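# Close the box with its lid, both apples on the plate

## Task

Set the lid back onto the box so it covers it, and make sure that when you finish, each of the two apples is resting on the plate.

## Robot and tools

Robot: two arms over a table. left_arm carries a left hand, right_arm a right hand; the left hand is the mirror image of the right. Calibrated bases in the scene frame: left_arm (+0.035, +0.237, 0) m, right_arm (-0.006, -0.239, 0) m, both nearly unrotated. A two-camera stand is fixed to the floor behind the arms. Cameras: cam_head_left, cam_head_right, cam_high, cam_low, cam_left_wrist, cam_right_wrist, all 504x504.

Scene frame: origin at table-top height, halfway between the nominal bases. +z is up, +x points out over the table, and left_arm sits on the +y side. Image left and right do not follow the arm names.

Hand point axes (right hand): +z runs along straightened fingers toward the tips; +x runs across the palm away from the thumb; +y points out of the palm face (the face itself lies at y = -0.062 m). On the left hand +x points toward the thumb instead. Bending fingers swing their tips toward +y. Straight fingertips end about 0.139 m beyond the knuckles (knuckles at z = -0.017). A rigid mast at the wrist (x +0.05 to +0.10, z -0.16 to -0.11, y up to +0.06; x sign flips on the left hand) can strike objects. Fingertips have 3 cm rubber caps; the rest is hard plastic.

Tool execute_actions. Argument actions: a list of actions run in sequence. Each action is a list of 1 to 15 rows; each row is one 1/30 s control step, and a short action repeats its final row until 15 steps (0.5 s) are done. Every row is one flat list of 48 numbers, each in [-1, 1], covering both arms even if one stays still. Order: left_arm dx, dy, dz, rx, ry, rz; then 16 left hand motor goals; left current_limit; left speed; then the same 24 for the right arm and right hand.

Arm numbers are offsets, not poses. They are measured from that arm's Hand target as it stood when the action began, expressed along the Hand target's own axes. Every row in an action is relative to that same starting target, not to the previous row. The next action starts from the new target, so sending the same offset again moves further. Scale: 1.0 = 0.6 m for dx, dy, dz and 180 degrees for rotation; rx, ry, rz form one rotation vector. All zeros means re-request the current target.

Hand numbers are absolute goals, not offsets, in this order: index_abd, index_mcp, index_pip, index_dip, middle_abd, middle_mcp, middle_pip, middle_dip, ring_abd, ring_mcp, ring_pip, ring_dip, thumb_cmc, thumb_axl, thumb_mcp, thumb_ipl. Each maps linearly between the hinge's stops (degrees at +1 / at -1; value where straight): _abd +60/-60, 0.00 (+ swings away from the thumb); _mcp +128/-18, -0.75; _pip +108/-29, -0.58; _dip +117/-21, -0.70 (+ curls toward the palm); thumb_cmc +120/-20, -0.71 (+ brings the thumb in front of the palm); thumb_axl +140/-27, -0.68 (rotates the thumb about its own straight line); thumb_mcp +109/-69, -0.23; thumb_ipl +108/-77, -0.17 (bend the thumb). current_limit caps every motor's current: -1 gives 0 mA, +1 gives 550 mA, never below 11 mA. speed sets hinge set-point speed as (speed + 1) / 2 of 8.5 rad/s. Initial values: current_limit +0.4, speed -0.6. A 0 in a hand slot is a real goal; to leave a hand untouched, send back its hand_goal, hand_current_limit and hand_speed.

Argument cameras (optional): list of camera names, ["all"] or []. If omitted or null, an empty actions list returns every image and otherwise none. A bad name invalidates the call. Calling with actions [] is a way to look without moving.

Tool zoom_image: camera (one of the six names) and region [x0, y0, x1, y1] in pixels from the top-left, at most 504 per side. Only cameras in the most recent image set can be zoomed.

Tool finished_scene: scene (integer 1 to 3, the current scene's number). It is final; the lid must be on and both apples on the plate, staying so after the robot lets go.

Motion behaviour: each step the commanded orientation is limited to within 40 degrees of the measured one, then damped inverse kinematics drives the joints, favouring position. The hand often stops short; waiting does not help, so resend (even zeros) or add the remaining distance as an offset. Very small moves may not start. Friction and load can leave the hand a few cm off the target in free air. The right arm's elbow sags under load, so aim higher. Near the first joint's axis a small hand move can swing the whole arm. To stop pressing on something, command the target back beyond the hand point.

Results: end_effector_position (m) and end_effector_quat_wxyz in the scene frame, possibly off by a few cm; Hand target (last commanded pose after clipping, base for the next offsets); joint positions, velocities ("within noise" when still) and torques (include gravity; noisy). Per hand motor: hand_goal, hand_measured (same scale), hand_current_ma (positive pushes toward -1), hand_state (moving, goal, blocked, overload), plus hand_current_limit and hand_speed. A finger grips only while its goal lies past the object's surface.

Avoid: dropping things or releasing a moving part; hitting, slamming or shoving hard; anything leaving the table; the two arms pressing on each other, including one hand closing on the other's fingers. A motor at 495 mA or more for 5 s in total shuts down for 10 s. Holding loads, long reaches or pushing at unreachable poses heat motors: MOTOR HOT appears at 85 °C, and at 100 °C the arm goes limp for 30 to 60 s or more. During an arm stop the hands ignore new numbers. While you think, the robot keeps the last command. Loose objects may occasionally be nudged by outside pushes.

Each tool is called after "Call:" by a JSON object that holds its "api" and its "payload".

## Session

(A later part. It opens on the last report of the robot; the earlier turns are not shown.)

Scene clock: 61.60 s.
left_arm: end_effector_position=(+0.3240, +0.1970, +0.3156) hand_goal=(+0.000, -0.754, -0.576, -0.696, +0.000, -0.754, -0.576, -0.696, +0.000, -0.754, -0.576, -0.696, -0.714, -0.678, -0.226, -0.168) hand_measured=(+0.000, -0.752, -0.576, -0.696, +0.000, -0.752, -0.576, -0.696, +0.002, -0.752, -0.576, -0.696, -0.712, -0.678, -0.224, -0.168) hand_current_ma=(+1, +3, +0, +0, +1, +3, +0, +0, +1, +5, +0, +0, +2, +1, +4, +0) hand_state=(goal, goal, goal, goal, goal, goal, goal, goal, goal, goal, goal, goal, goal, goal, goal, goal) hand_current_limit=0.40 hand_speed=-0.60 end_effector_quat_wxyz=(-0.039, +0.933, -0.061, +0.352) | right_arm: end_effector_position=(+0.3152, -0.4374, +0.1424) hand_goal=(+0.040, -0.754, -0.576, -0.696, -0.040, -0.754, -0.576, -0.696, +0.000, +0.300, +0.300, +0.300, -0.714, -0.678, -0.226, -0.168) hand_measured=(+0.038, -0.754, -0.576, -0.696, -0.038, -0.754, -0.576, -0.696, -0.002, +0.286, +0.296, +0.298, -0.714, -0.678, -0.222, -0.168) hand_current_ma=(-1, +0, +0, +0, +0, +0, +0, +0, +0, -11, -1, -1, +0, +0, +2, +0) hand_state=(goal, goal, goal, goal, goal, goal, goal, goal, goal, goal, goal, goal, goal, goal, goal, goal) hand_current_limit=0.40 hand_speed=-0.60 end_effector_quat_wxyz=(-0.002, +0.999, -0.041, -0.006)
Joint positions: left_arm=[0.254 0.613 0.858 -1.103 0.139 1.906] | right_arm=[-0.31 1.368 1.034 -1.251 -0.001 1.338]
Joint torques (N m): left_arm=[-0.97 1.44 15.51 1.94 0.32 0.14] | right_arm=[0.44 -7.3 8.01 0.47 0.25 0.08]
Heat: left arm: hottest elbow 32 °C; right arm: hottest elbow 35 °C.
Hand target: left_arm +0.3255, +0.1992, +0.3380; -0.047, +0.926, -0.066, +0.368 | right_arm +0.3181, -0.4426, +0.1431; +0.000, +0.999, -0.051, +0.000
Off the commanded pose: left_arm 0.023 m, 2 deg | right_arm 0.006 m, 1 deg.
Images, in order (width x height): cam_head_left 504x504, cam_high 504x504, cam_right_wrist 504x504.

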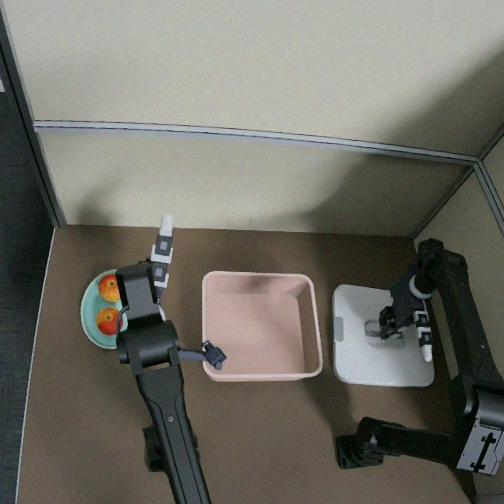

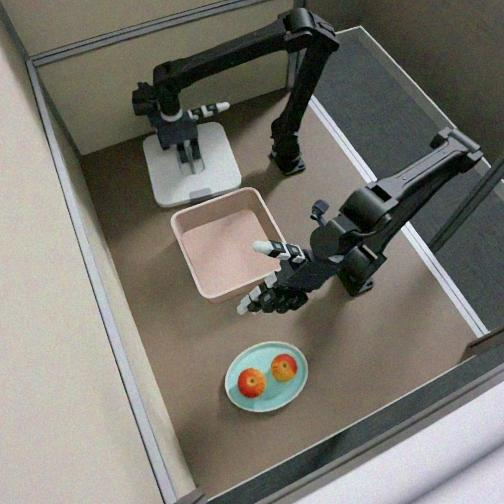

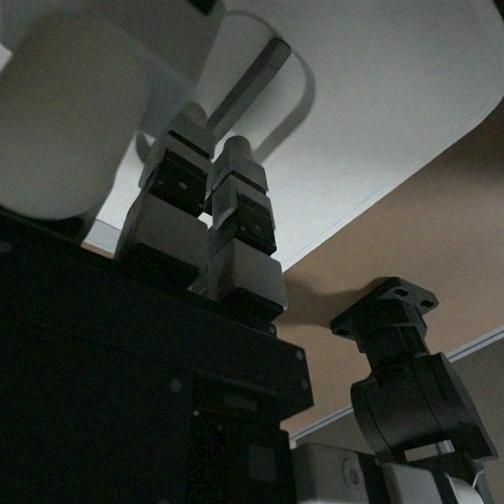

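Call:
{"api": "execute_actions", "payload": {"actions": [[[0,0,0,0,0,0,0,-0.754,-0.576,-0.696,0,-0.754,-0.576,-0.696,0,-0.754,-0.576,-0.696,-0.714,-0.678,-0.226,-0.168,0.4,-0.6,0,0,0.02,0,0,0,0.04,-0.754,-0.576,-0.696,-0.04,-0.754,-0.576,-0.696,0,0.3,0.3,0.3,-0.714,-0.678,-0.226,-0.168,0.4,-0.6]]], "cameras": ["cam_high","cam_head_left","cam_right_wrist"]}}

Call:
{"api": "zoom_image", "payload": {"camera": "cam_high", "region": [150, 110, 230, 190]}}

Call:
{"api": "zoom_image", "payload": {"camera": "cam_right_wrist", "region": [100, 0, 350, 250]}}

Scene clock: 63.17 s.
left_arm: end_effector_position=(+0.3240, +0.1970, +0.3156) hand_goal=(+0.000, -0.754, -0.576, -0.696, +0.000, -0.754, -0.576, -0.696, +0.000, -0.754, -0.576, -0.696, -0.714, -0.678, -0.226, -0.168) hand_measured=(+0.000, -0.752, -0.576, -0.696, +0.000, -0.752, -0.576, -0.696, +0.002, -0.752, -0.576, -0.696, -0.712, -0.678, -0.224, -0.168) hand_current_ma=(+1, +3, +0, +0, +1, +3, +0, +0, +1, +5, +0, +0, +2, +1, +4, +0) hand_state=(goal, goal, goal, goal, goal, goal, goal, goal, goal, goal, goal, goal, goal, goal, goal, goal) hand_current_limit=0.40 hand_speed=-0.60 end_effector_quat_wxyz=(-0.039, +0.933, -0.061, +0.352) | right_arm: end_effector_position=(+0.3156, -0.4375, +0.1322) hand_goal=(+0.040, -0.754, -0.576, -0.696, -0.040, -0.754, -0.576, -0.696, +0.000, +0.300, +0.300, +0.300, -0.714, -0.678, -0.226, -0.168) hand_measured=(+0.038, -0.754, -0.576, -0.696, -0.040, -0.754, -0.576, -0.696, -0.002, +0.286, +0.296, +0.298, -0.714, -0.678, -0.222, -0.168) hand_current_ma=(-1, +0, +0, +0, +0, +0, +0, +0, +0, -11, -1, -1, +0, +0, +2, +0) hand_state=(goal, goal, goal, goal, goal, goal, goal, goal, goal, goal, goal, goal, goal, goal, goal, goal) hand_current_limit=0.40 hand_speed=-0.60 end_effector_quat_wxyz=(-0.002, +0.999, -0.042, -0.005)
Joint positions: left_arm=[0.254 0.613 0.858 -1.103 0.139 1.906] | right_arm=[-0.31 1.376 1.014 -1.218 -0.001 1.338]
Joint torques (N m): left_arm=[-0.85 1.55 15.5 1.94 0.32 0.15] | right_arm=[0.73 -7.18 7.66 0.42 0.22 0.03]
Heat: left arm: hottest elbow 32 °C; right arm: hottest elbow 35 °C.
Hand target: left_arm +0.3255, +0.1992, +0.3380; -0.047, +0.926, -0.066, +0.368 | right_arm +0.3180, -0.4426, +0.1311; +0.000, +0.999, -0.051, +0.000
Off the commanded pose: left_arm 0.023 m, 2 deg | right_arm 0.006 m, 1 deg.
Images, in order (width x height): cam_head_left 504x504, cam_high 504x504, cam_right_wrist 504x504.

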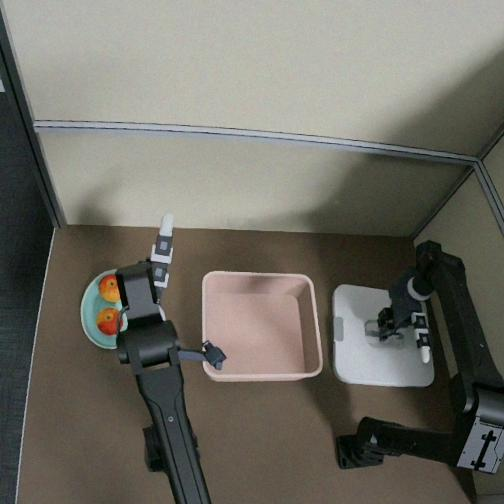

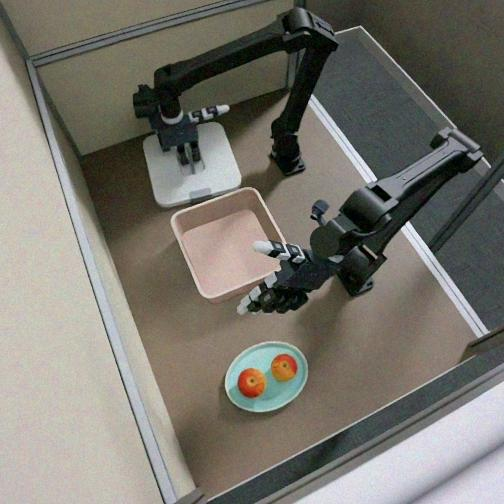

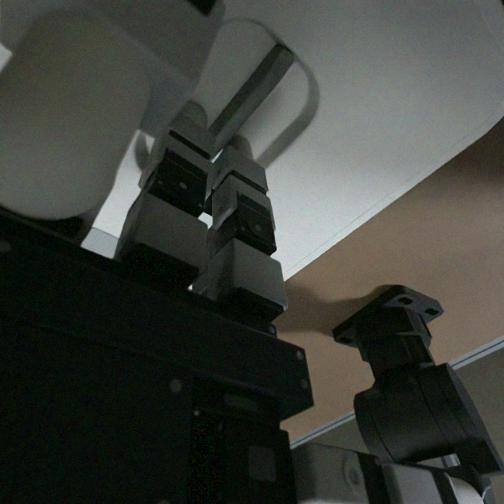

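Scaled by 6.300.

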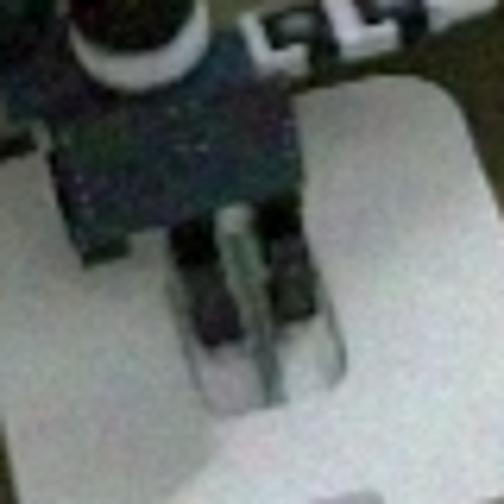

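Scaled by 2.016.

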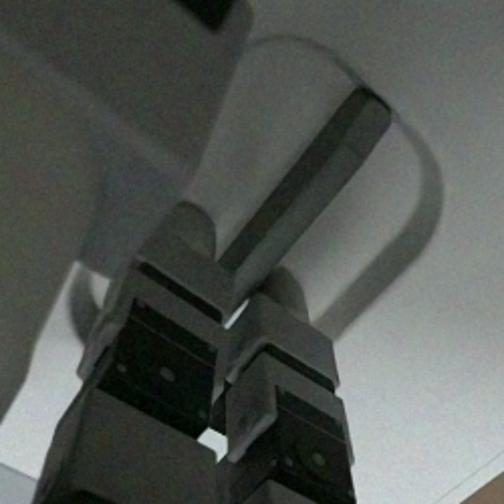

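Call:
{"api": "execute_actions", "payload": {"actions": [[[0,0,0,0,0,0,0,-0.754,-0.576,-0.696,0,-0.754,-0.576,-0.696,0,-0.754,-0.576,-0.696,-0.714,-0.678,-0.226,-0.168,0.4,-0.6,0,0,0.012,0,0,0,0.04,-0.754,-0.576,-0.696,-0.04,-0.754,-0.576,-0.696,0,0.3,0.3,0.3,-0.714,-0.678,-0.226,-0.168,0.4,-0.6]]], "cameras": ["cam_high","cam_right_wrist"]}}

Call:
{"api": "zoom_image", "payload": {"camera": "cam_right_wrist", "region": [100, 0, 350, 250]}}

Scene clock: 69.00 s.
left_arm: end_effector_position=(+0.3240, +0.1970, +0.3156) hand_goal=(+0.000, -0.754, -0.576, -0.696, +0.000, -0.754, -0.576, -0.696, +0.000, -0.754, -0.576, -0.696, -0.714, -0.678, -0.226, -0.168) hand_measured=(+0.000, -0.752, -0.576, -0.696, +0.000, -0.752, -0.576, -0.696, +0.002, -0.752, -0.576, -0.696, -0.712, -0.678, -0.224, -0.168) hand_current_ma=(+1, +3, +0, +0, +1, +3, +0, +0, +1, +5, +0, +0, +2, +1, +4, +0) hand_state=(goal, goal, goal, goal, goal, goal, goal, goal, goal, goal, goal, goal, goal, goal, goal, goal) hand_current_limit=0.40 hand_speed=-0.60 end_effector_quat_wxyz=(-0.039, +0.933, -0.061, +0.352) | right_arm: end_effector_position=(+0.3170, -0.4380, +0.1316) hand_goal=(+0.040, -0.754, -0.576, -0.696, -0.040, -0.754, -0.576, -0.696, +0.000, +0.300, +0.300, +0.300, -0.714, -0.678, -0.226, -0.168) hand_measured=(+0.038, -0.754, -0.576, -0.696, -0.060, -0.756, -0.576, -0.696, -0.002, +0.286, +0.296, +0.298, -0.714, -0.678, -0.222, -0.168) hand_current_ma=(-1, +0, +0, +0, -12, +0, +0, +0, +0, -11, -1, -1, +0, +0, +2, +0) hand_state=(goal, goal, goal, goal, goal, goal, goal, goal, goal, goal, goal, goal, goal, goal, goal, goal) hand_current_limit=0.40 hand_speed=-0.60 end_effector_quat_wxyz=(-0.001, +0.999, -0.042, -0.001)
Joint positions: left_arm=[0.254 0.613 0.858 -1.103 0.139 1.906] | right_arm=[-0.31 1.376 1.012 -1.21 -0.001 1.338]
Joint torques (N m): left_arm=[-0.97 1.61 15.5 1.95 0.32 0.14] | right_arm=[-0.62 -5.54 6.74 1.01 0.22 0.11]
Heat: left arm: hottest elbow 32 °C; right arm: hottest elbow 34 °C.
Hand target: left_arm +0.3255, +0.1992, +0.3380; -0.047, +0.926, -0.066, +0.368 | right_arm +0.3180, -0.4425, +0.1239; +0.000, +0.999, -0.051, +0.000
Off the commanded pose: left_arm 0.023 m, 2 deg | right_arm 0.009 m, 1 deg.
Images, in order (width x height): cam_high 504x504, cam_right_wrist 504x504.

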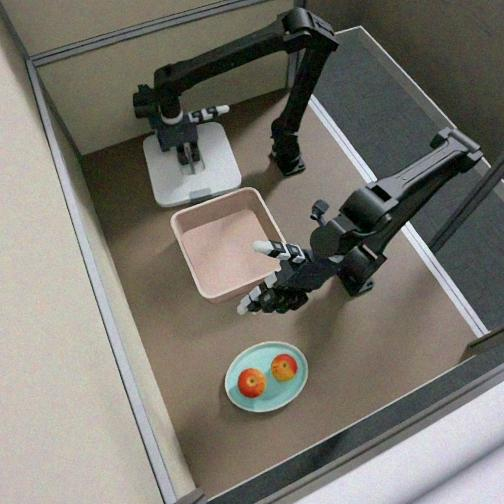

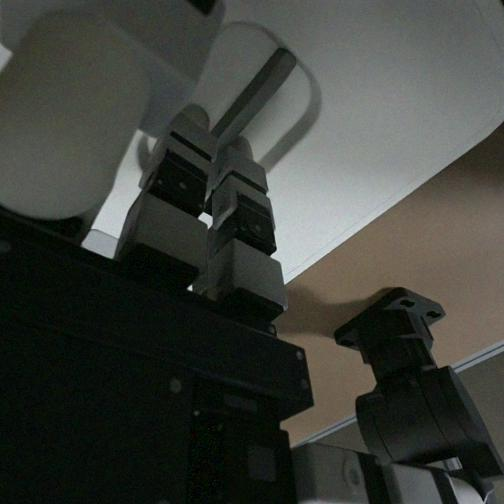

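Scaled by 2.016.

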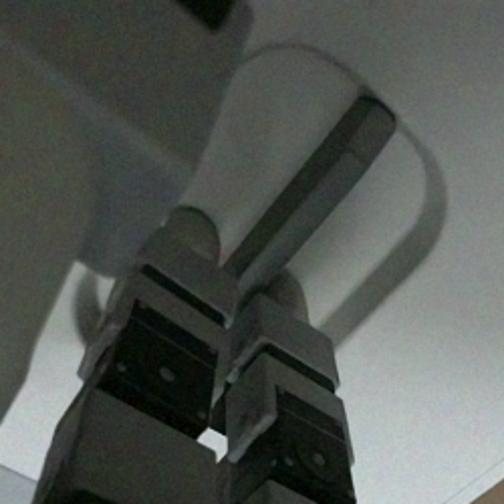

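Call:
{"api": "execute_actions", "payload": {"actions": [[[0,0,0,0,0,0,0,-0.754,-0.576,-0.696,0,-0.754,-0.576,-0.696,0,-0.754,-0.576,-0.696,-0.714,-0.678,-0.226,-0.168,0.4,-0.6,0,0,-0.01,0,0,0,0.25,-0.754,-0.576,-0.696,-0.25,-0.754,-0.576,-0.696,0,0.3,0.3,0.3,-0.714,-0.678,-0.226,-0.168,0.4,-0.8]],[[0,0,0,0,0,0,0,-0.754,-0.576,-0.696,0,-0.754,-0.576,-0.696,0,-0.754,-0.576,-0.696,-0.714,-0.678,-0.226,-0.168,0.4,-0.6,0,0,0,0,0,0,0.25,-0.754,-0.576,-0.696,-0.25,-0.754,-0.576,-0.696,0,0.3,0.3,0.3,-0.714,-0.678,-0.226,-0.168,0.4,-0.8]]], "cameras": ["cam_high","cam_right_wrist"]}}

Call:
{"api": "zoom_image", "payload": {"camera": "cam_right_wrist", "region": [100, 0, 350, 250]}}

Scene clock: 71.40 s.
left_arm: end_effector_position=(+0.3240, +0.1970, +0.3156) hand_goal=(+0.000, -0.754, -0.576, -0.696, +0.000, -0.754, -0.576, -0.696, +0.000, -0.754, -0.576, -0.696, -0.714, -0.678, -0.226, -0.168) hand_measured=(+0.000, -0.752, -0.576, -0.696, +0.000, -0.752, -0.576, -0.696, +0.002, -0.752, -0.576, -0.696, -0.712, -0.678, -0.224, -0.168) hand_current_ma=(+1, +3, +0, +0, +1, +3, +0, +0, +1, +5, +0, +0, +2, +1, +4, +0) hand_state=(goal, goal, goal, goal, goal, goal, goal, goal, goal, goal, goal, goal, goal, goal, goal, goal) hand_current_limit=0.40 hand_speed=-0.60 end_effector_quat_wxyz=(-0.039, +0.933, -0.061, +0.352) | right_arm: end_effector_position=(+0.3168, -0.4381, +0.1317) hand_goal=(+0.250, -0.754, -0.576, -0.696, -0.250, -0.754, -0.576, -0.696, +0.000, +0.300, +0.300, +0.300, -0.714, -0.678, -0.226, -0.168) hand_measured=(+0.062, -0.754, -0.576, -0.696, -0.116, -0.756, -0.576, -0.696, -0.002, +0.286, +0.296, +0.298, -0.714, -0.678, -0.222, -0.168) hand_current_ma=(-385, +0, +0, +0, +290, +0, +0, +0, +0, -11, -1, -1, +0, +0, +2, +0) hand_state=(blocked, goal, goal, goal, blocked, goal, goal, goal, goal, goal, goal, goal, goal, goal, goal, goal) hand_current_limit=0.40 hand_speed=-0.80 end_effector_quat_wxyz=(-0.001, +0.999, -0.042, -0.002)
Joint positions: left_arm=[0.254 0.613 0.858 -1.103 0.139 1.906] | right_arm=[-0.31 1.376 1.012 -1.21 0 1.339]
Joint torques (N m): left_arm=[-0.91 1.49 15.49 1.96 0.31 0.13] | right_arm=[0.21 -6.77 7.75 0.34 0.21 0.1]
Heat: left arm: hottest elbow 32 °C; right arm: hottest elbow 34 °C.
Hand target: left_arm +0.3255, +0.1992, +0.3380; -0.047, +0.926, -0.066, +0.368 | right_arm +0.3181, -0.4425, +0.1299; +0.000, +0.999, -0.051, +0.000
Off the commanded pose: left_arm 0.023 m, 2 deg | right_arm 0.005 m, 1 deg.
Images, in order (width x height): cam_high 504x504, cam_right_wrist 504x504.

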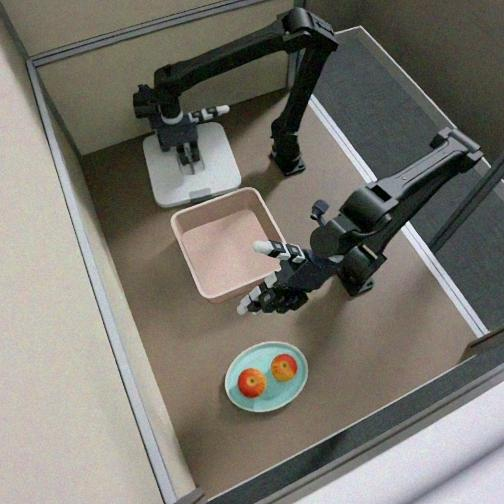

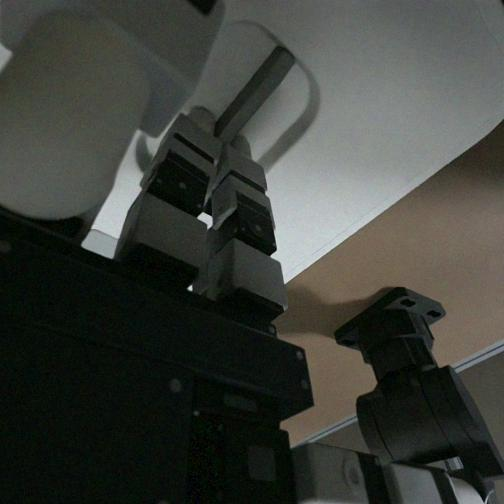

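Scaled by 2.016.

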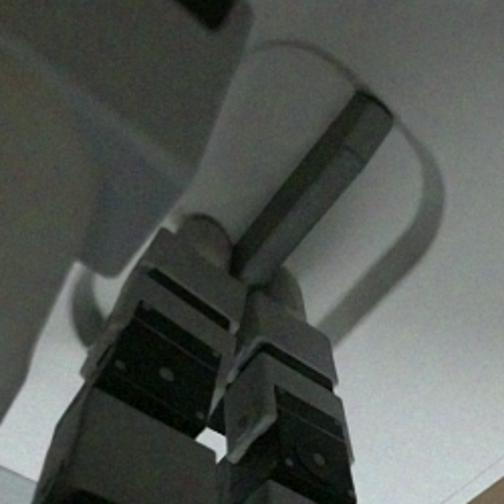

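Call:
{"api": "execute_actions", "payload": {"actions": [[[0,0,0,0,0,0,0,-0.754,-0.576,-0.696,0,-0.754,-0.576,-0.696,0,-0.754,-0.576,-0.696,-0.714,-0.678,-0.226,-0.168,0.4,-0.6,0,0,-0.01,0,0,0,0.35,-0.754,-0.576,-0.696,-0.35,-0.754,-0.576,-0.696,0,0.3,0.3,0.3,-0.714,-0.678,-0.226,-0.168,0.75,-0.8]],[[0,0,0,0,0,0,0,-0.754,-0.576,-0.696,0,-0.754,-0.576,-0.696,0,-0.754,-0.576,-0.696,-0.714,-0.678,-0.226,-0.168,0.4,-0.6,0,0,-0.02,0,0,0,0.35,-0.754,-0.576,-0.696,-0.35,-0.754,-0.576,-0.696,0,0.3,0.3,0.3,-0.714,-0.678,-0.226,-0.168,0.75,-0.8]],[[0,0,0,0,0,0,0,-0.754,-0.576,-0.696,0,-0.754,-0.576,-0.696,0,-0.754,-0.576,-0.696,-0.714,-0.678,-0.226,-0.168,0.4,-0.6,0,0,-0.025,0,0,0,0.35,-0.754,-0.576,-0.696,-0.35,-0.754,-0.576,-0.696,0,0.3,0.3,0.3,-0.714,-0.678,-0.226,-0.168,0.75,-0.8]]], "cameras": ["cam_high","cam_right_wrist","cam_head_left"]}}

Call:
{"api": "zoom_image", "payload": {"camera": "cam_high", "region": [110, 60, 250, 220]}}

Scene clock: 74.23 s.
left_arm: end_effector_position=(+0.3240, +0.1970, +0.3156) hand_goal=(+0.000, -0.754, -0.576, -0.696, +0.000, -0.754, -0.576, -0.696, +0.000, -0.754, -0.576, -0.696, -0.714, -0.678, -0.226, -0.168) hand_measured=(+0.000, -0.752, -0.576, -0.696, +0.000, -0.752, -0.576, -0.696, +0.002, -0.752, -0.576, -0.696, -0.712, -0.678, -0.224, -0.168) hand_current_ma=(+1, +3, +0, +0, +1, +3, +0, +0, +1, +5, +0, +0, +2, +1, +4, +0) hand_state=(goal, goal, goal, goal, goal, goal, goal, goal, goal, goal, goal, goal, goal, goal, goal, goal) hand_current_limit=0.40 hand_speed=-0.60 end_effector_quat_wxyz=(-0.039, +0.933, -0.061, +0.352) | right_arm: end_effector_position=(+0.3036, -0.4337, +0.1345) hand_goal=(+0.350, -0.754, -0.576, -0.696, -0.350, -0.754, -0.576, -0.696, +0.000, +0.300, +0.300, +0.300, -0.714, -0.678, -0.226, -0.168) hand_measured=(+0.064, -0.752, -0.576, -0.696, -0.118, -0.754, -0.576, -0.696, -0.002, +0.286, +0.296, +0.298, -0.714, -0.678, -0.222, -0.168) hand_current_ma=(-481, +0, +0, +0, +481, +0, +0, +0, +0, -11, -1, -1, +0, +0, +2, +0) hand_state=(blocked, goal, goal, goal, blocked, goal, goal, goal, goal, goal, goal, goal, goal, goal, goal, goal) hand_current_limit=0.75 hand_speed=-0.80 end_effector_quat_wxyz=(-0.009, +0.999, -0.042, -0.030)
Joint positions: left_arm=[0.254 0.613 0.858 -1.103 0.139 1.906] | right_arm=[-0.31 1.376 1.018 -1.275 0 1.339]
Joint torques (N m): left_arm=[-0.97 1.49 15.49 1.96 0.32 0.13] | right_arm=[-0.32 -9.47 11.44 -0.9 0.26 0.01]
Heat: left arm: hottest elbow 32 °C; right arm: hottest elbow 34 °C.
Hand target: left_arm +0.3255, +0.1992, +0.3380; -0.047, +0.926, -0.066, +0.368 | right_arm +0.3181, -0.4426, +0.1630; +0.000, +0.999, -0.051, +0.000
Off the commanded pose: left_arm 0.023 m, 2 deg | right_arm 0.033 m, 4 deg.
Images, in order (width x height): cam_head_left 504x504, cam_high 504x504, cam_right_wrist 504x504.

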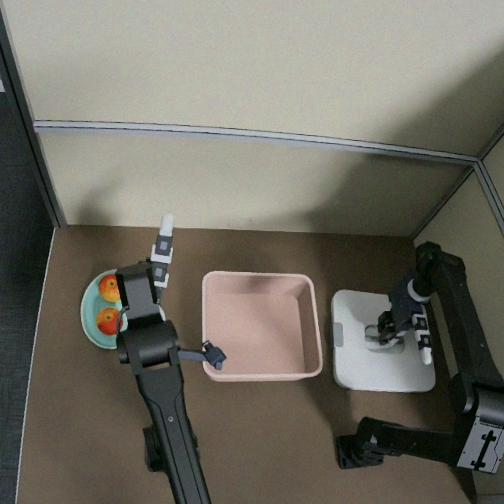

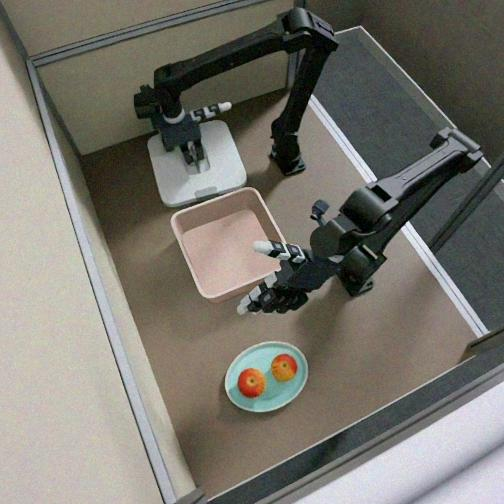

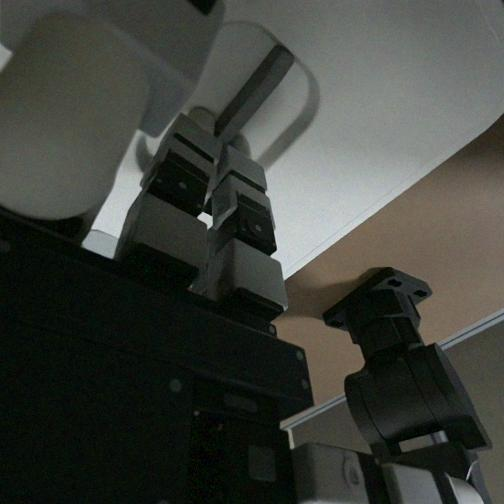

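Scaled by 3.150.

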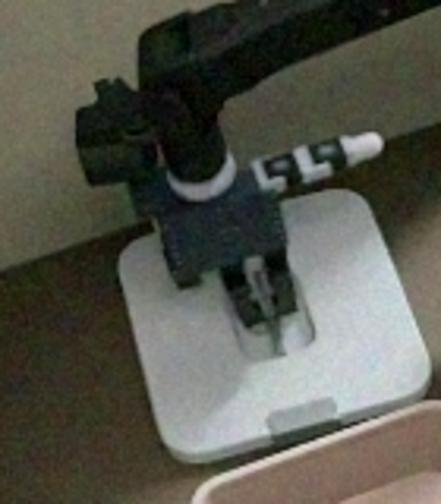

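Call:
{"api": "execute_actions", "payload": {"actions": [[[0,0,0,0,0,0,0,-0.754,-0.576,-0.696,0,-0.754,-0.576,-0.696,0,-0.754,-0.576,-0.696,-0.714,-0.678,-0.226,-0.168,0.4,-0.6,0,0,-0.025,0,0,0,0.35,-0.754,-0.576,-0.696,-0.35,-0.754,-0.576,-0.696,0,0.3,0.3,0.3,-0.714,-0.678,-0.226,-0.168,0.75,-0.8]]], "cameras": ["cam_high","cam_right_wrist","cam_head_left"]}}

Call:
{"api": "zoom_image", "payload": {"camera": "cam_high", "region": [110, 60, 250, 220]}}

Scene clock: 75.70 s.
left_arm: end_effector_position=(+0.3240, +0.1970, +0.3156) hand_goal=(+0.000, -0.754, -0.576, -0.696, +0.000, -0.754, -0.576, -0.696, +0.000, -0.754, -0.576, -0.696, -0.714, -0.678, -0.226, -0.168) hand_measured=(+0.000, -0.752, -0.576, -0.696, +0.000, -0.752, -0.576, -0.696, +0.002, -0.752, -0.576, -0.696, -0.712, -0.678, -0.224, -0.168) hand_current_ma=(+1, +3, +0, +0, +1, +3, +0, +0, +1, +5, +0, +0, +2, +1, +4, +0) hand_state=(goal, goal, goal, goal, goal, goal, goal, goal, goal, goal, goal, goal, goal, goal, goal, goal) hand_current_limit=0.40 hand_speed=-0.60 end_effector_quat_wxyz=(-0.039, +0.933, -0.061, +0.352) | right_arm: end_effector_position=(+0.3030, -0.4335, +0.1475) hand_goal=(+0.350, -0.754, -0.576, -0.696, -0.350, -0.754, -0.576, -0.696, +0.000, +0.300, +0.300, +0.300, -0.714, -0.678, -0.226, -0.168) hand_measured=(+0.066, -0.752, -0.576, -0.696, -0.118, -0.756, -0.576, -0.696, -0.002, +0.286, +0.296, +0.298, -0.714, -0.678, -0.222, -0.168) hand_current_ma=(-481, +1, +0, +0, +481, +0, +0, +0, +0, -11, -1, -1, +0, +0, +2, +0) hand_state=(blocked, goal, goal, goal, blocked, goal, goal, goal, goal, goal, goal, goal, goal, goal, goal, goal) hand_current_limit=0.75 hand_speed=-0.80 end_effector_quat_wxyz=(-0.010, +0.998, -0.042, -0.034)
Joint positions: left_arm=[0.254 0.613 0.858 -1.103 0.139 1.906] | right_arm=[-0.31 1.368 1.046 -1.32 0 1.339]
Joint torques (N m): left_arm=[-0.91 1.32 15.51 1.92 0.32 0.14] | right_arm=[-0.09 -9.17 11.77 -0.76 0.22 0.1]
Heat: left arm: hottest elbow 33 °C; right arm: hottest elbow 34 °C.
Hand target: left_arm +0.3255, +0.1992, +0.3380; -0.047, +0.926, -0.066, +0.368 | right_arm +0.3181, -0.4426, +0.1779; +0.000, +0.999, -0.051, +0.000
Off the commanded pose: left_arm 0.023 m, 2 deg | right_arm 0.035 m, 4 deg.
Images, in order (width x height): cam_head_left 504x504, cam_high 504x504, cam_right_wrist 504x504.

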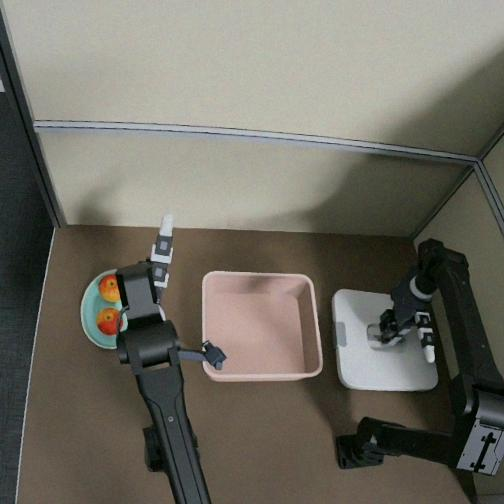

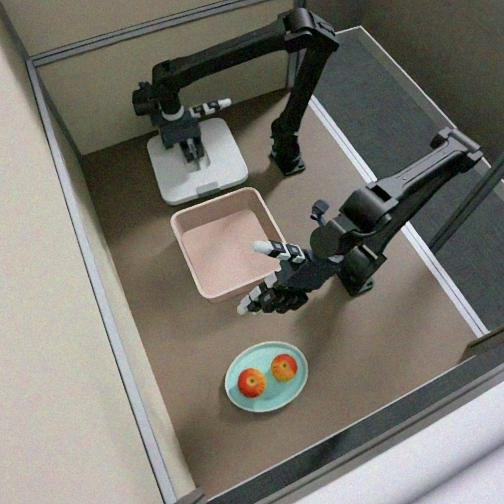

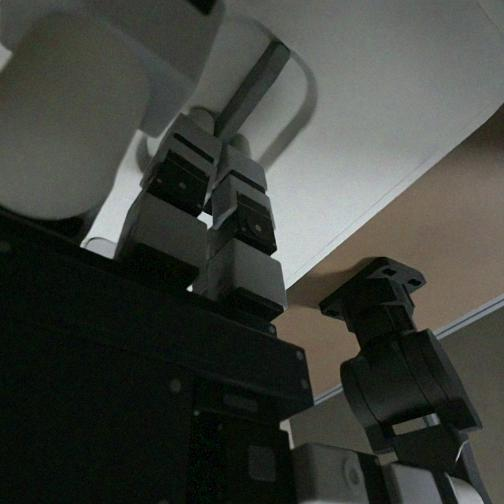

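Scaled by 3.150.

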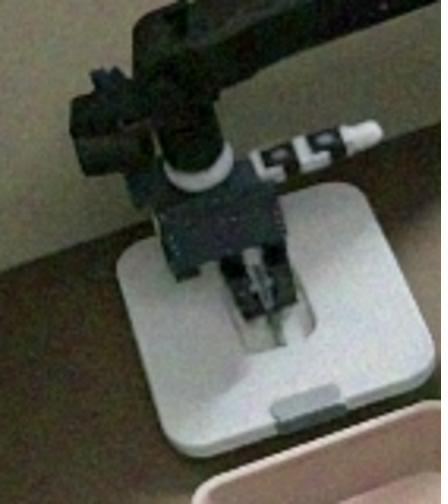

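Call:
{"api": "execute_actions", "payload": {"actions": [[[0,0,0,0,0,0,0,-0.754,-0.576,-0.696,0,-0.754,-0.576,-0.696,0,-0.754,-0.576,-0.696,-0.714,-0.678,-0.226,-0.168,0.4,-0.6,0,0,-0.04,0,0,0,0.35,-0.754,-0.576,-0.696,-0.35,-0.754,-0.576,-0.696,0,0.3,0.3,0.3,-0.714,-0.678,-0.226,-0.168,0.75,-0.8]],[[0,0,0,0,0,0,0,-0.754,-0.576,-0.696,0,-0.754,-0.576,-0.696,0,-0.754,-0.576,-0.696,-0.714,-0.678,-0.226,-0.168,0.4,-0.6,0,0,-0.05,0,0,0,0.35,-0.754,-0.576,-0.696,-0.35,-0.754,-0.576,-0.696,0,0.3,0.3,0.3,-0.714,-0.678,-0.226,-0.168,0.75,-0.8]],[[0,0,0,0,0,0,0,-0.754,-0.576,-0.696,0,-0.754,-0.576,-0.696,0,-0.754,-0.576,-0.696,-0.714,-0.678,-0.226,-0.168,0.4,-0.6,0,0,-0.05,0,0,0,0.35,-0.754,-0.576,-0.696,-0.35,-0.754,-0.576,-0.696,0,0.3,0.3,0.3,-0.714,-0.678,-0.226,-0.168,0.75,-0.8]]], "cameras": ["cam_high","cam_right_wrist","cam_head_left","cam_low"]}}

Call:
{"api": "zoom_image", "payload": {"camera": "cam_high", "region": [110, 60, 250, 220]}}

Scene clock: 79.43 s.
left_arm: end_effector_position=(+0.3240, +0.1970, +0.3156) hand_goal=(+0.000, -0.754, -0.576, -0.696, +0.000, -0.754, -0.576, -0.696, +0.000, -0.754, -0.576, -0.696, -0.714, -0.678, -0.226, -0.168) hand_measured=(+0.000, -0.752, -0.576, -0.696, +0.000, -0.752, -0.576, -0.696, +0.002, -0.752, -0.576, -0.696, -0.712, -0.678, -0.224, -0.168) hand_current_ma=(+1, +3, +0, +0, +1, +3, +0, +0, +1, +5, +0, +0, +2, +1, +4, +0) hand_state=(goal, goal, goal, goal, goal, goal, goal, goal, goal, goal, goal, goal, goal, goal, goal, goal) hand_current_limit=0.40 hand_speed=-0.60 end_effector_quat_wxyz=(-0.039, +0.933, -0.061, +0.352) | right_arm: end_effector_position=(+0.3100, -0.4358, +0.2332) hand_goal=(+0.350, -0.754, -0.576, -0.696, -0.350, -0.754, -0.576, -0.696, +0.000, +0.300, +0.300, +0.300, -0.714, -0.678, -0.226, -0.168) hand_measured=(+0.070, -0.748, -0.576, -0.696, -0.118, -0.756, -0.578, -0.696, -0.002, +0.286, +0.296, +0.298, -0.714, -0.678, -0.222, -0.168) hand_current_ma=(-481, +2, +0, +0, +481, -1, +0, +0, +0, -11, -1, -1, +0, +0, +3, +0) hand_state=(blocked, goal, goal, goal, blocked, goal, goal, goal, goal, goal, goal, goal, goal, goal, goal, goal) hand_current_limit=0.75 hand_speed=-0.80 end_effector_quat_wxyz=(-0.009, +0.999, -0.042, -0.030)
Joint positions: left_arm=[0.254 0.613 0.858 -1.103 0.139 1.906] | right_arm=[-0.31 1.335 1.244 -1.543 0 1.339]
Joint torques (N m): left_arm=[-0.79 1.55 15.53 1.89 0.32 0.14] | right_arm=[-0.21 -9 12.26 -0.65 0.26 0.07]
Heat: left arm: hottest elbow 33 °C; right arm: hottest elbow 35 °C.
Hand target: left_arm +0.3255, +0.1992, +0.3380; -0.047, +0.926, -0.066, +0.368 | right_arm +0.3180, -0.4426, +0.2620; +0.000, +0.999, -0.051, +0.000
Off the commanded pose: left_arm 0.023 m, 2 deg | right_arm 0.031 m, 4 deg.
Images, in order (width x height): cam_head_left 504x504, cam_high 504x504, cam_low 504x504, cam_right_wrist 504x504.

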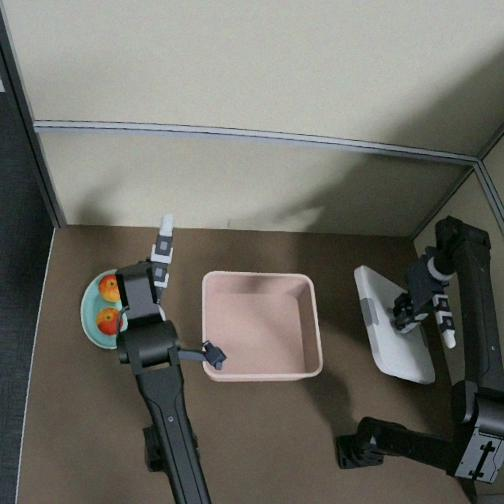

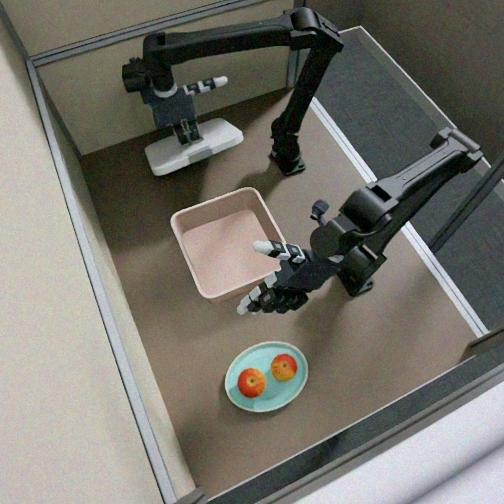

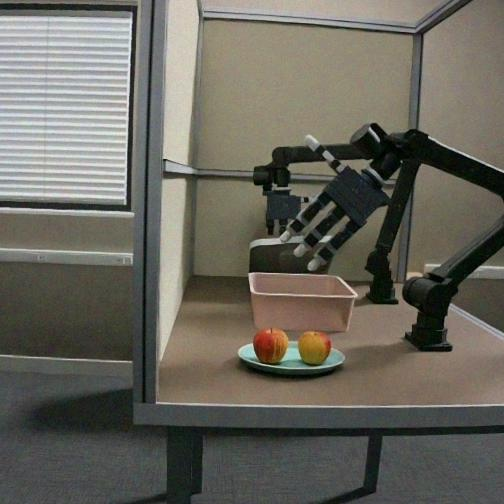

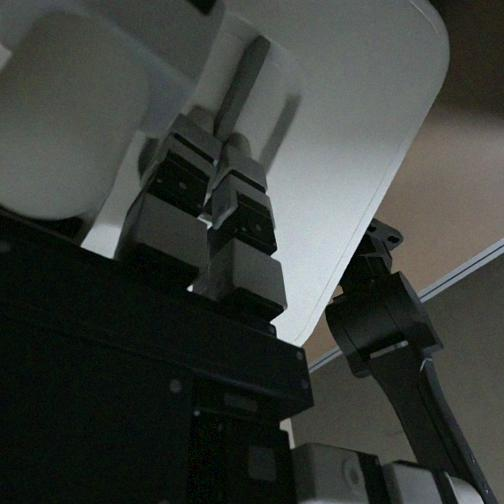

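Scaled by 3.150.

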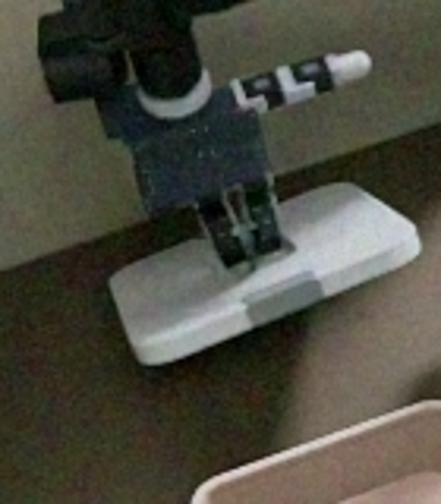

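Call:
{"api": "execute_actions", "payload": {"actions": [[[0,0,0,0,0,0,0,-0.754,-0.576,-0.696,0,-0.754,-0.576,-0.696,0,-0.754,-0.576,-0.696,-0.714,-0.678,-0.226,-0.168,0.4,-0.6,0,0,0.05,0,0,0,0.35,-0.754,-0.576,-0.696,-0.35,-0.754,-0.576,-0.696,0,0.3,0.3,0.3,-0.714,-0.678,-0.226,-0.168,0.75,-0.8]],[[0,0,0,0,0,0,0,-0.754,-0.576,-0.696,0,-0.754,-0.576,-0.696,0,-0.754,-0.576,-0.696,-0.714,-0.678,-0.226,-0.168,0.4,-0.6,0,0,0.05,0,0,0,0.35,-0.754,-0.576,-0.696,-0.35,-0.754,-0.576,-0.696,0,0.3,0.3,0.3,-0.714,-0.678,-0.226,-0.168,0.75,-0.8]],[[0,0,0,0,0,0,0,-0.754,-0.576,-0.696,0,-0.754,-0.576,-0.696,0,-0.754,-0.576,-0.696,-0.714,-0.678,-0.226,-0.168,0.4,-0.6,0,0,0.04,0,0,0,0.35,-0.754,-0.576,-0.696,-0.35,-0.754,-0.576,-0.696,0,0.3,0.3,0.3,-0.714,-0.678,-0.226,-0.168,0.75,-0.8]],[[0,0,0,0,0,0,0,-0.754,-0.576,-0.696,0,-0.754,-0.576,-0.696,0,-0.754,-0.576,-0.696,-0.714,-0.678,-0.226,-0.168,0.4,-0.6,0,0,0.04,0,0,0,0.35,-0.754,-0.576,-0.696,-0.35,-0.754,-0.576,-0.696,0,0.3,0.3,0.3,-0.714,-0.678,-0.226,-0.168,0.75,-0.8]]], "cameras": ["cam_high","cam_right_wrist","cam_head_left"]}}

Call:
{"api": "zoom_image", "payload": {"camera": "cam_high", "region": [110, 60, 250, 220]}}

Scene clock: 86.10 s.
left_arm: end_effector_position=(+0.3240, +0.1970, +0.3156) hand_goal=(+0.000, -0.754, -0.576, -0.696, +0.000, -0.754, -0.576, -0.696, +0.000, -0.754, -0.576, -0.696, -0.714, -0.678, -0.226, -0.168) hand_measured=(+0.000, -0.752, -0.576, -0.696, +0.000, -0.752, -0.576, -0.696, +0.002, -0.752, -0.576, -0.696, -0.712, -0.678, -0.224, -0.168) hand_current_ma=(+1, +3, +0, +0, +1, +3, +0, +0, +1, +5, +0, +0, +2, +1, +4, +0) hand_state=(goal, goal, goal, goal, goal, goal, goal, goal, goal, goal, goal, goal, goal, goal, goal, goal) hand_current_limit=0.40 hand_speed=-0.60 end_effector_quat_wxyz=(-0.039, +0.933, -0.061, +0.352) | right_arm: end_effector_position=(+0.3125, -0.4367, +0.1465) hand_goal=(+0.350, -0.754, -0.576, -0.696, -0.350, -0.754, -0.576, -0.696, +0.000, +0.300, +0.300, +0.300, -0.714, -0.678, -0.226, -0.168) hand_measured=(+0.070, -0.750, -0.574, -0.696, -0.120, -0.754, -0.578, -0.696, -0.002, +0.286, +0.296, +0.298, -0.714, -0.678, -0.222, -0.168) hand_current_ma=(-481, +2, +0, +0, +481, +0, +0, +0, +0, -10, -1, -1, +0, +0, +2, +0) hand_state=(blocked, goal, goal, goal, blocked, goal, goal, goal, goal, goal, goal, goal, goal, goal, goal, goal) hand_current_limit=0.75 hand_speed=-0.80 end_effector_quat_wxyz=(-0.004, +0.999, -0.042, -0.015)
Joint positions: left_arm=[0.254 0.613 0.858 -1.103 0.139 1.906] | right_arm=[-0.31 1.369 1.046 -1.278 -0.001 1.339]
Joint torques (N m): left_arm=[-0.97 1.44 15.5 1.96 0.3 0.14] | right_arm=[0.09 -7.94 8.61 0.42 0.27 0.06]
Heat: left arm: hottest elbow 33 °C; right arm: hottest elbow 35 °C.
Hand target: left_arm +0.3255, +0.1992, +0.3380; -0.047, +0.926, -0.066, +0.368 | right_arm +0.3180, -0.4426, +0.1539; +0.000, +0.999, -0.051, +0.000
Off the commanded pose: left_arm 0.023 m, 2 deg | right_arm 0.011 m, 2 deg.
Images, in order (width x height): cam_head_left 504x504, cam_high 504x504, cam_right_wrist 504x504.

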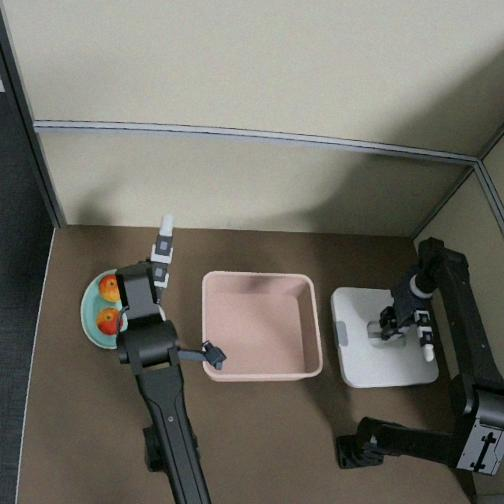

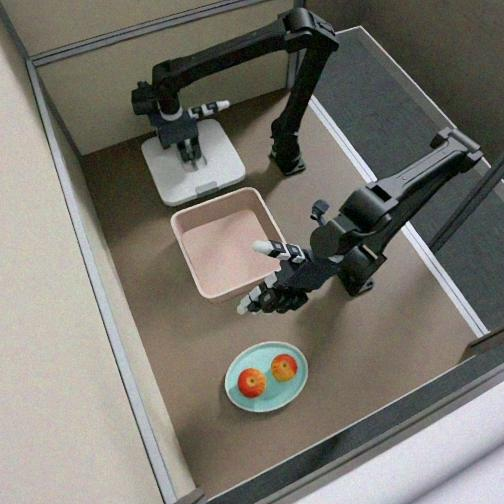

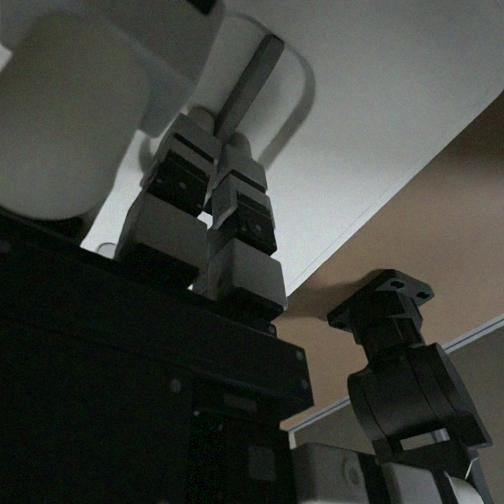

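Scaled by 3.150.

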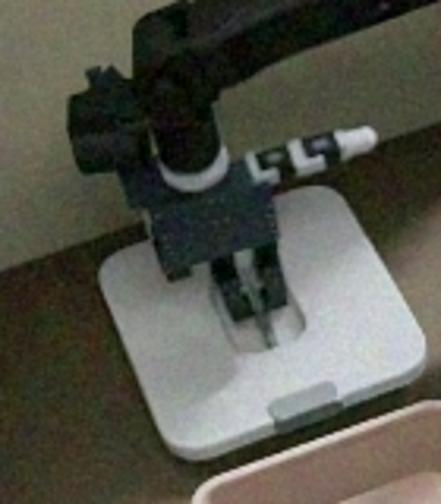

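Call:
{"api": "execute_actions", "payload": {"actions": [[[0,0,0,0,0,0,0,-0.754,-0.576,-0.696,0,-0.754,-0.576,-0.696,0,-0.754,-0.576,-0.696,-0.714,-0.678,-0.226,-0.168,0.4,-0.6,0,0,0.022,0,0,0,0.35,-0.754,-0.576,-0.696,-0.35,-0.754,-0.576,-0.696,0,0.3,0.3,0.3,-0.714,-0.678,-0.226,-0.168,0.75,-0.8]],[[0,0,0,0,0,0,0,-0.754,-0.576,-0.696,0,-0.754,-0.576,-0.696,0,-0.754,-0.576,-0.696,-0.714,-0.678,-0.226,-0.168,0.4,-0.6,0,0,0,0,0,0,0.04,-0.754,-0.576,-0.696,-0.06,-0.754,-0.576,-0.696,0,0.3,0.3,0.3,-0.714,-0.678,-0.226,-0.168,0.4,-0.6]]], "cameras": ["cam_high","cam_right_wrist","cam_head_left"]}}

Call:
{"api": "zoom_image", "payload": {"camera": "cam_high", "region": [110, 60, 250, 220]}}

Call:
{"api": "zoom_image", "payload": {"camera": "cam_right_wrist", "region": [100, 0, 350, 250]}}

Scene clock: 88.33 s.
left_arm: end_effector_position=(+0.3240, +0.1970, +0.3156) hand_goal=(+0.000, -0.754, -0.576, -0.696, +0.000, -0.754, -0.576, -0.696, +0.000, -0.754, -0.576, -0.696, -0.714, -0.678, -0.226, -0.168) hand_measured=(+0.000, -0.752, -0.576, -0.696, +0.000, -0.752, -0.576, -0.696, +0.002, -0.752, -0.576, -0.696, -0.712, -0.678, -0.224, -0.168) hand_current_ma=(+1, +3, +0, +0, +1, +3, +0, +0, +1, +5, +0, +0, +2, +1, +4, +0) hand_state=(goal, goal, goal, goal, goal, goal, goal, goal, goal, goal, goal, goal, goal, goal, goal, goal) hand_current_limit=0.40 hand_speed=-0.60 end_effector_quat_wxyz=(-0.039, +0.933, -0.061, +0.352) | right_arm: end_effector_position=(+0.3144, -0.4373, +0.1368) hand_goal=(+0.040, -0.754, -0.576, -0.696, -0.060, -0.754, -0.576, -0.696, +0.000, +0.300, +0.300, +0.300, -0.714, -0.678, -0.226, -0.168) hand_measured=(+0.036, -0.750, -0.574, -0.696, -0.060, -0.754, -0.578, -0.696, -0.002, +0.286, +0.296, +0.298, -0.714, -0.678, -0.222, -0.168) hand_current_ma=(-1, +2, +0, +0, +0, +0, +0, +0, +0, -10, -1, -1, +0, +0, +2, +0) hand_state=(goal, goal, goal, goal, goal, goal, goal, goal, goal, goal, goal, goal, goal, goal, goal, goal) hand_current_limit=0.40 hand_speed=-0.60 end_effector_quat_wxyz=(-0.003, +0.999, -0.042, -0.009)
Joint positions: left_arm=[0.254 0.613 0.858 -1.103 0.139 1.906] | right_arm=[-0.31 1.375 1.025 -1.24 -0.001 1.339]
Joint torques (N m): left_arm=[-0.97 1.55 15.5 1.92 0.32 0.14] | right_arm=[0.56 -7.53 7.94 0.39 0.25 0.05]
Heat: left arm: hottest elbow 33 °C; right arm: hottest elbow 35 °C.
Hand target: left_arm +0.3255, +0.1992, +0.3380; -0.047, +0.926, -0.066, +0.368 | right_arm +0.3181, -0.4426, +0.1407; +0.000, +0.999, -0.051, +0.000
Off the commanded pose: left_arm 0.023 m, 2 deg | right_arm 0.008 m, 2 deg.
Images, in order (width x height): cam_head_left 504x504, cam_high 504x504, cam_right_wrist 504x504.

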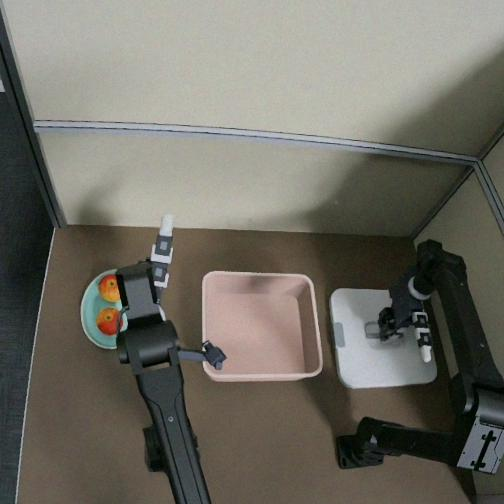

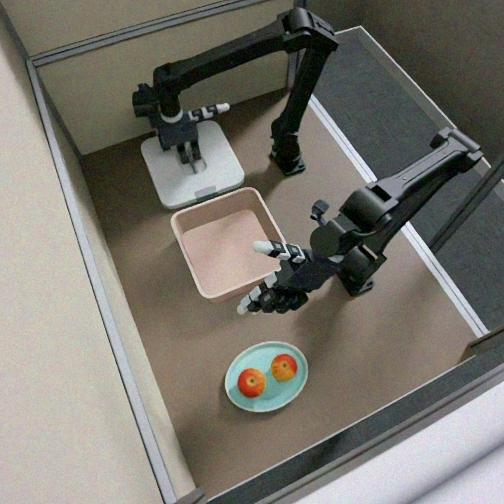

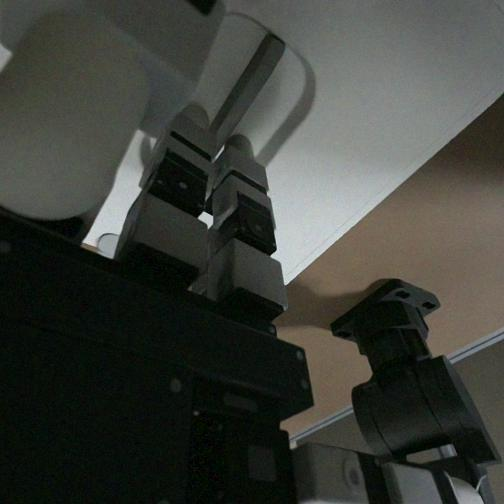

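Scaled by 3.150.

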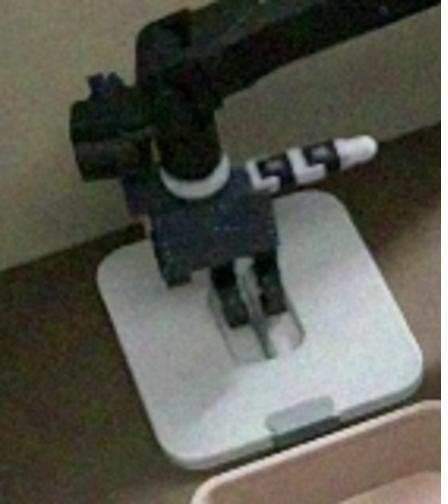

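Scaled by 2.016.

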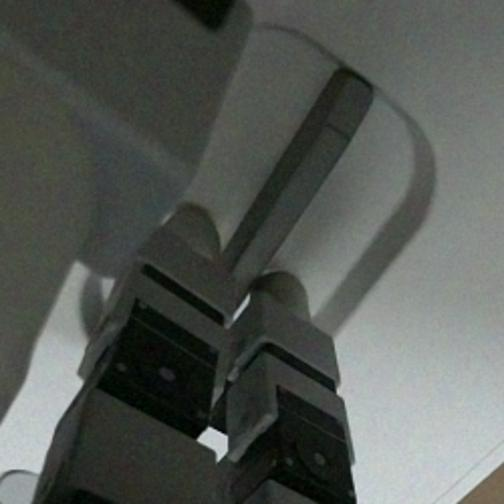

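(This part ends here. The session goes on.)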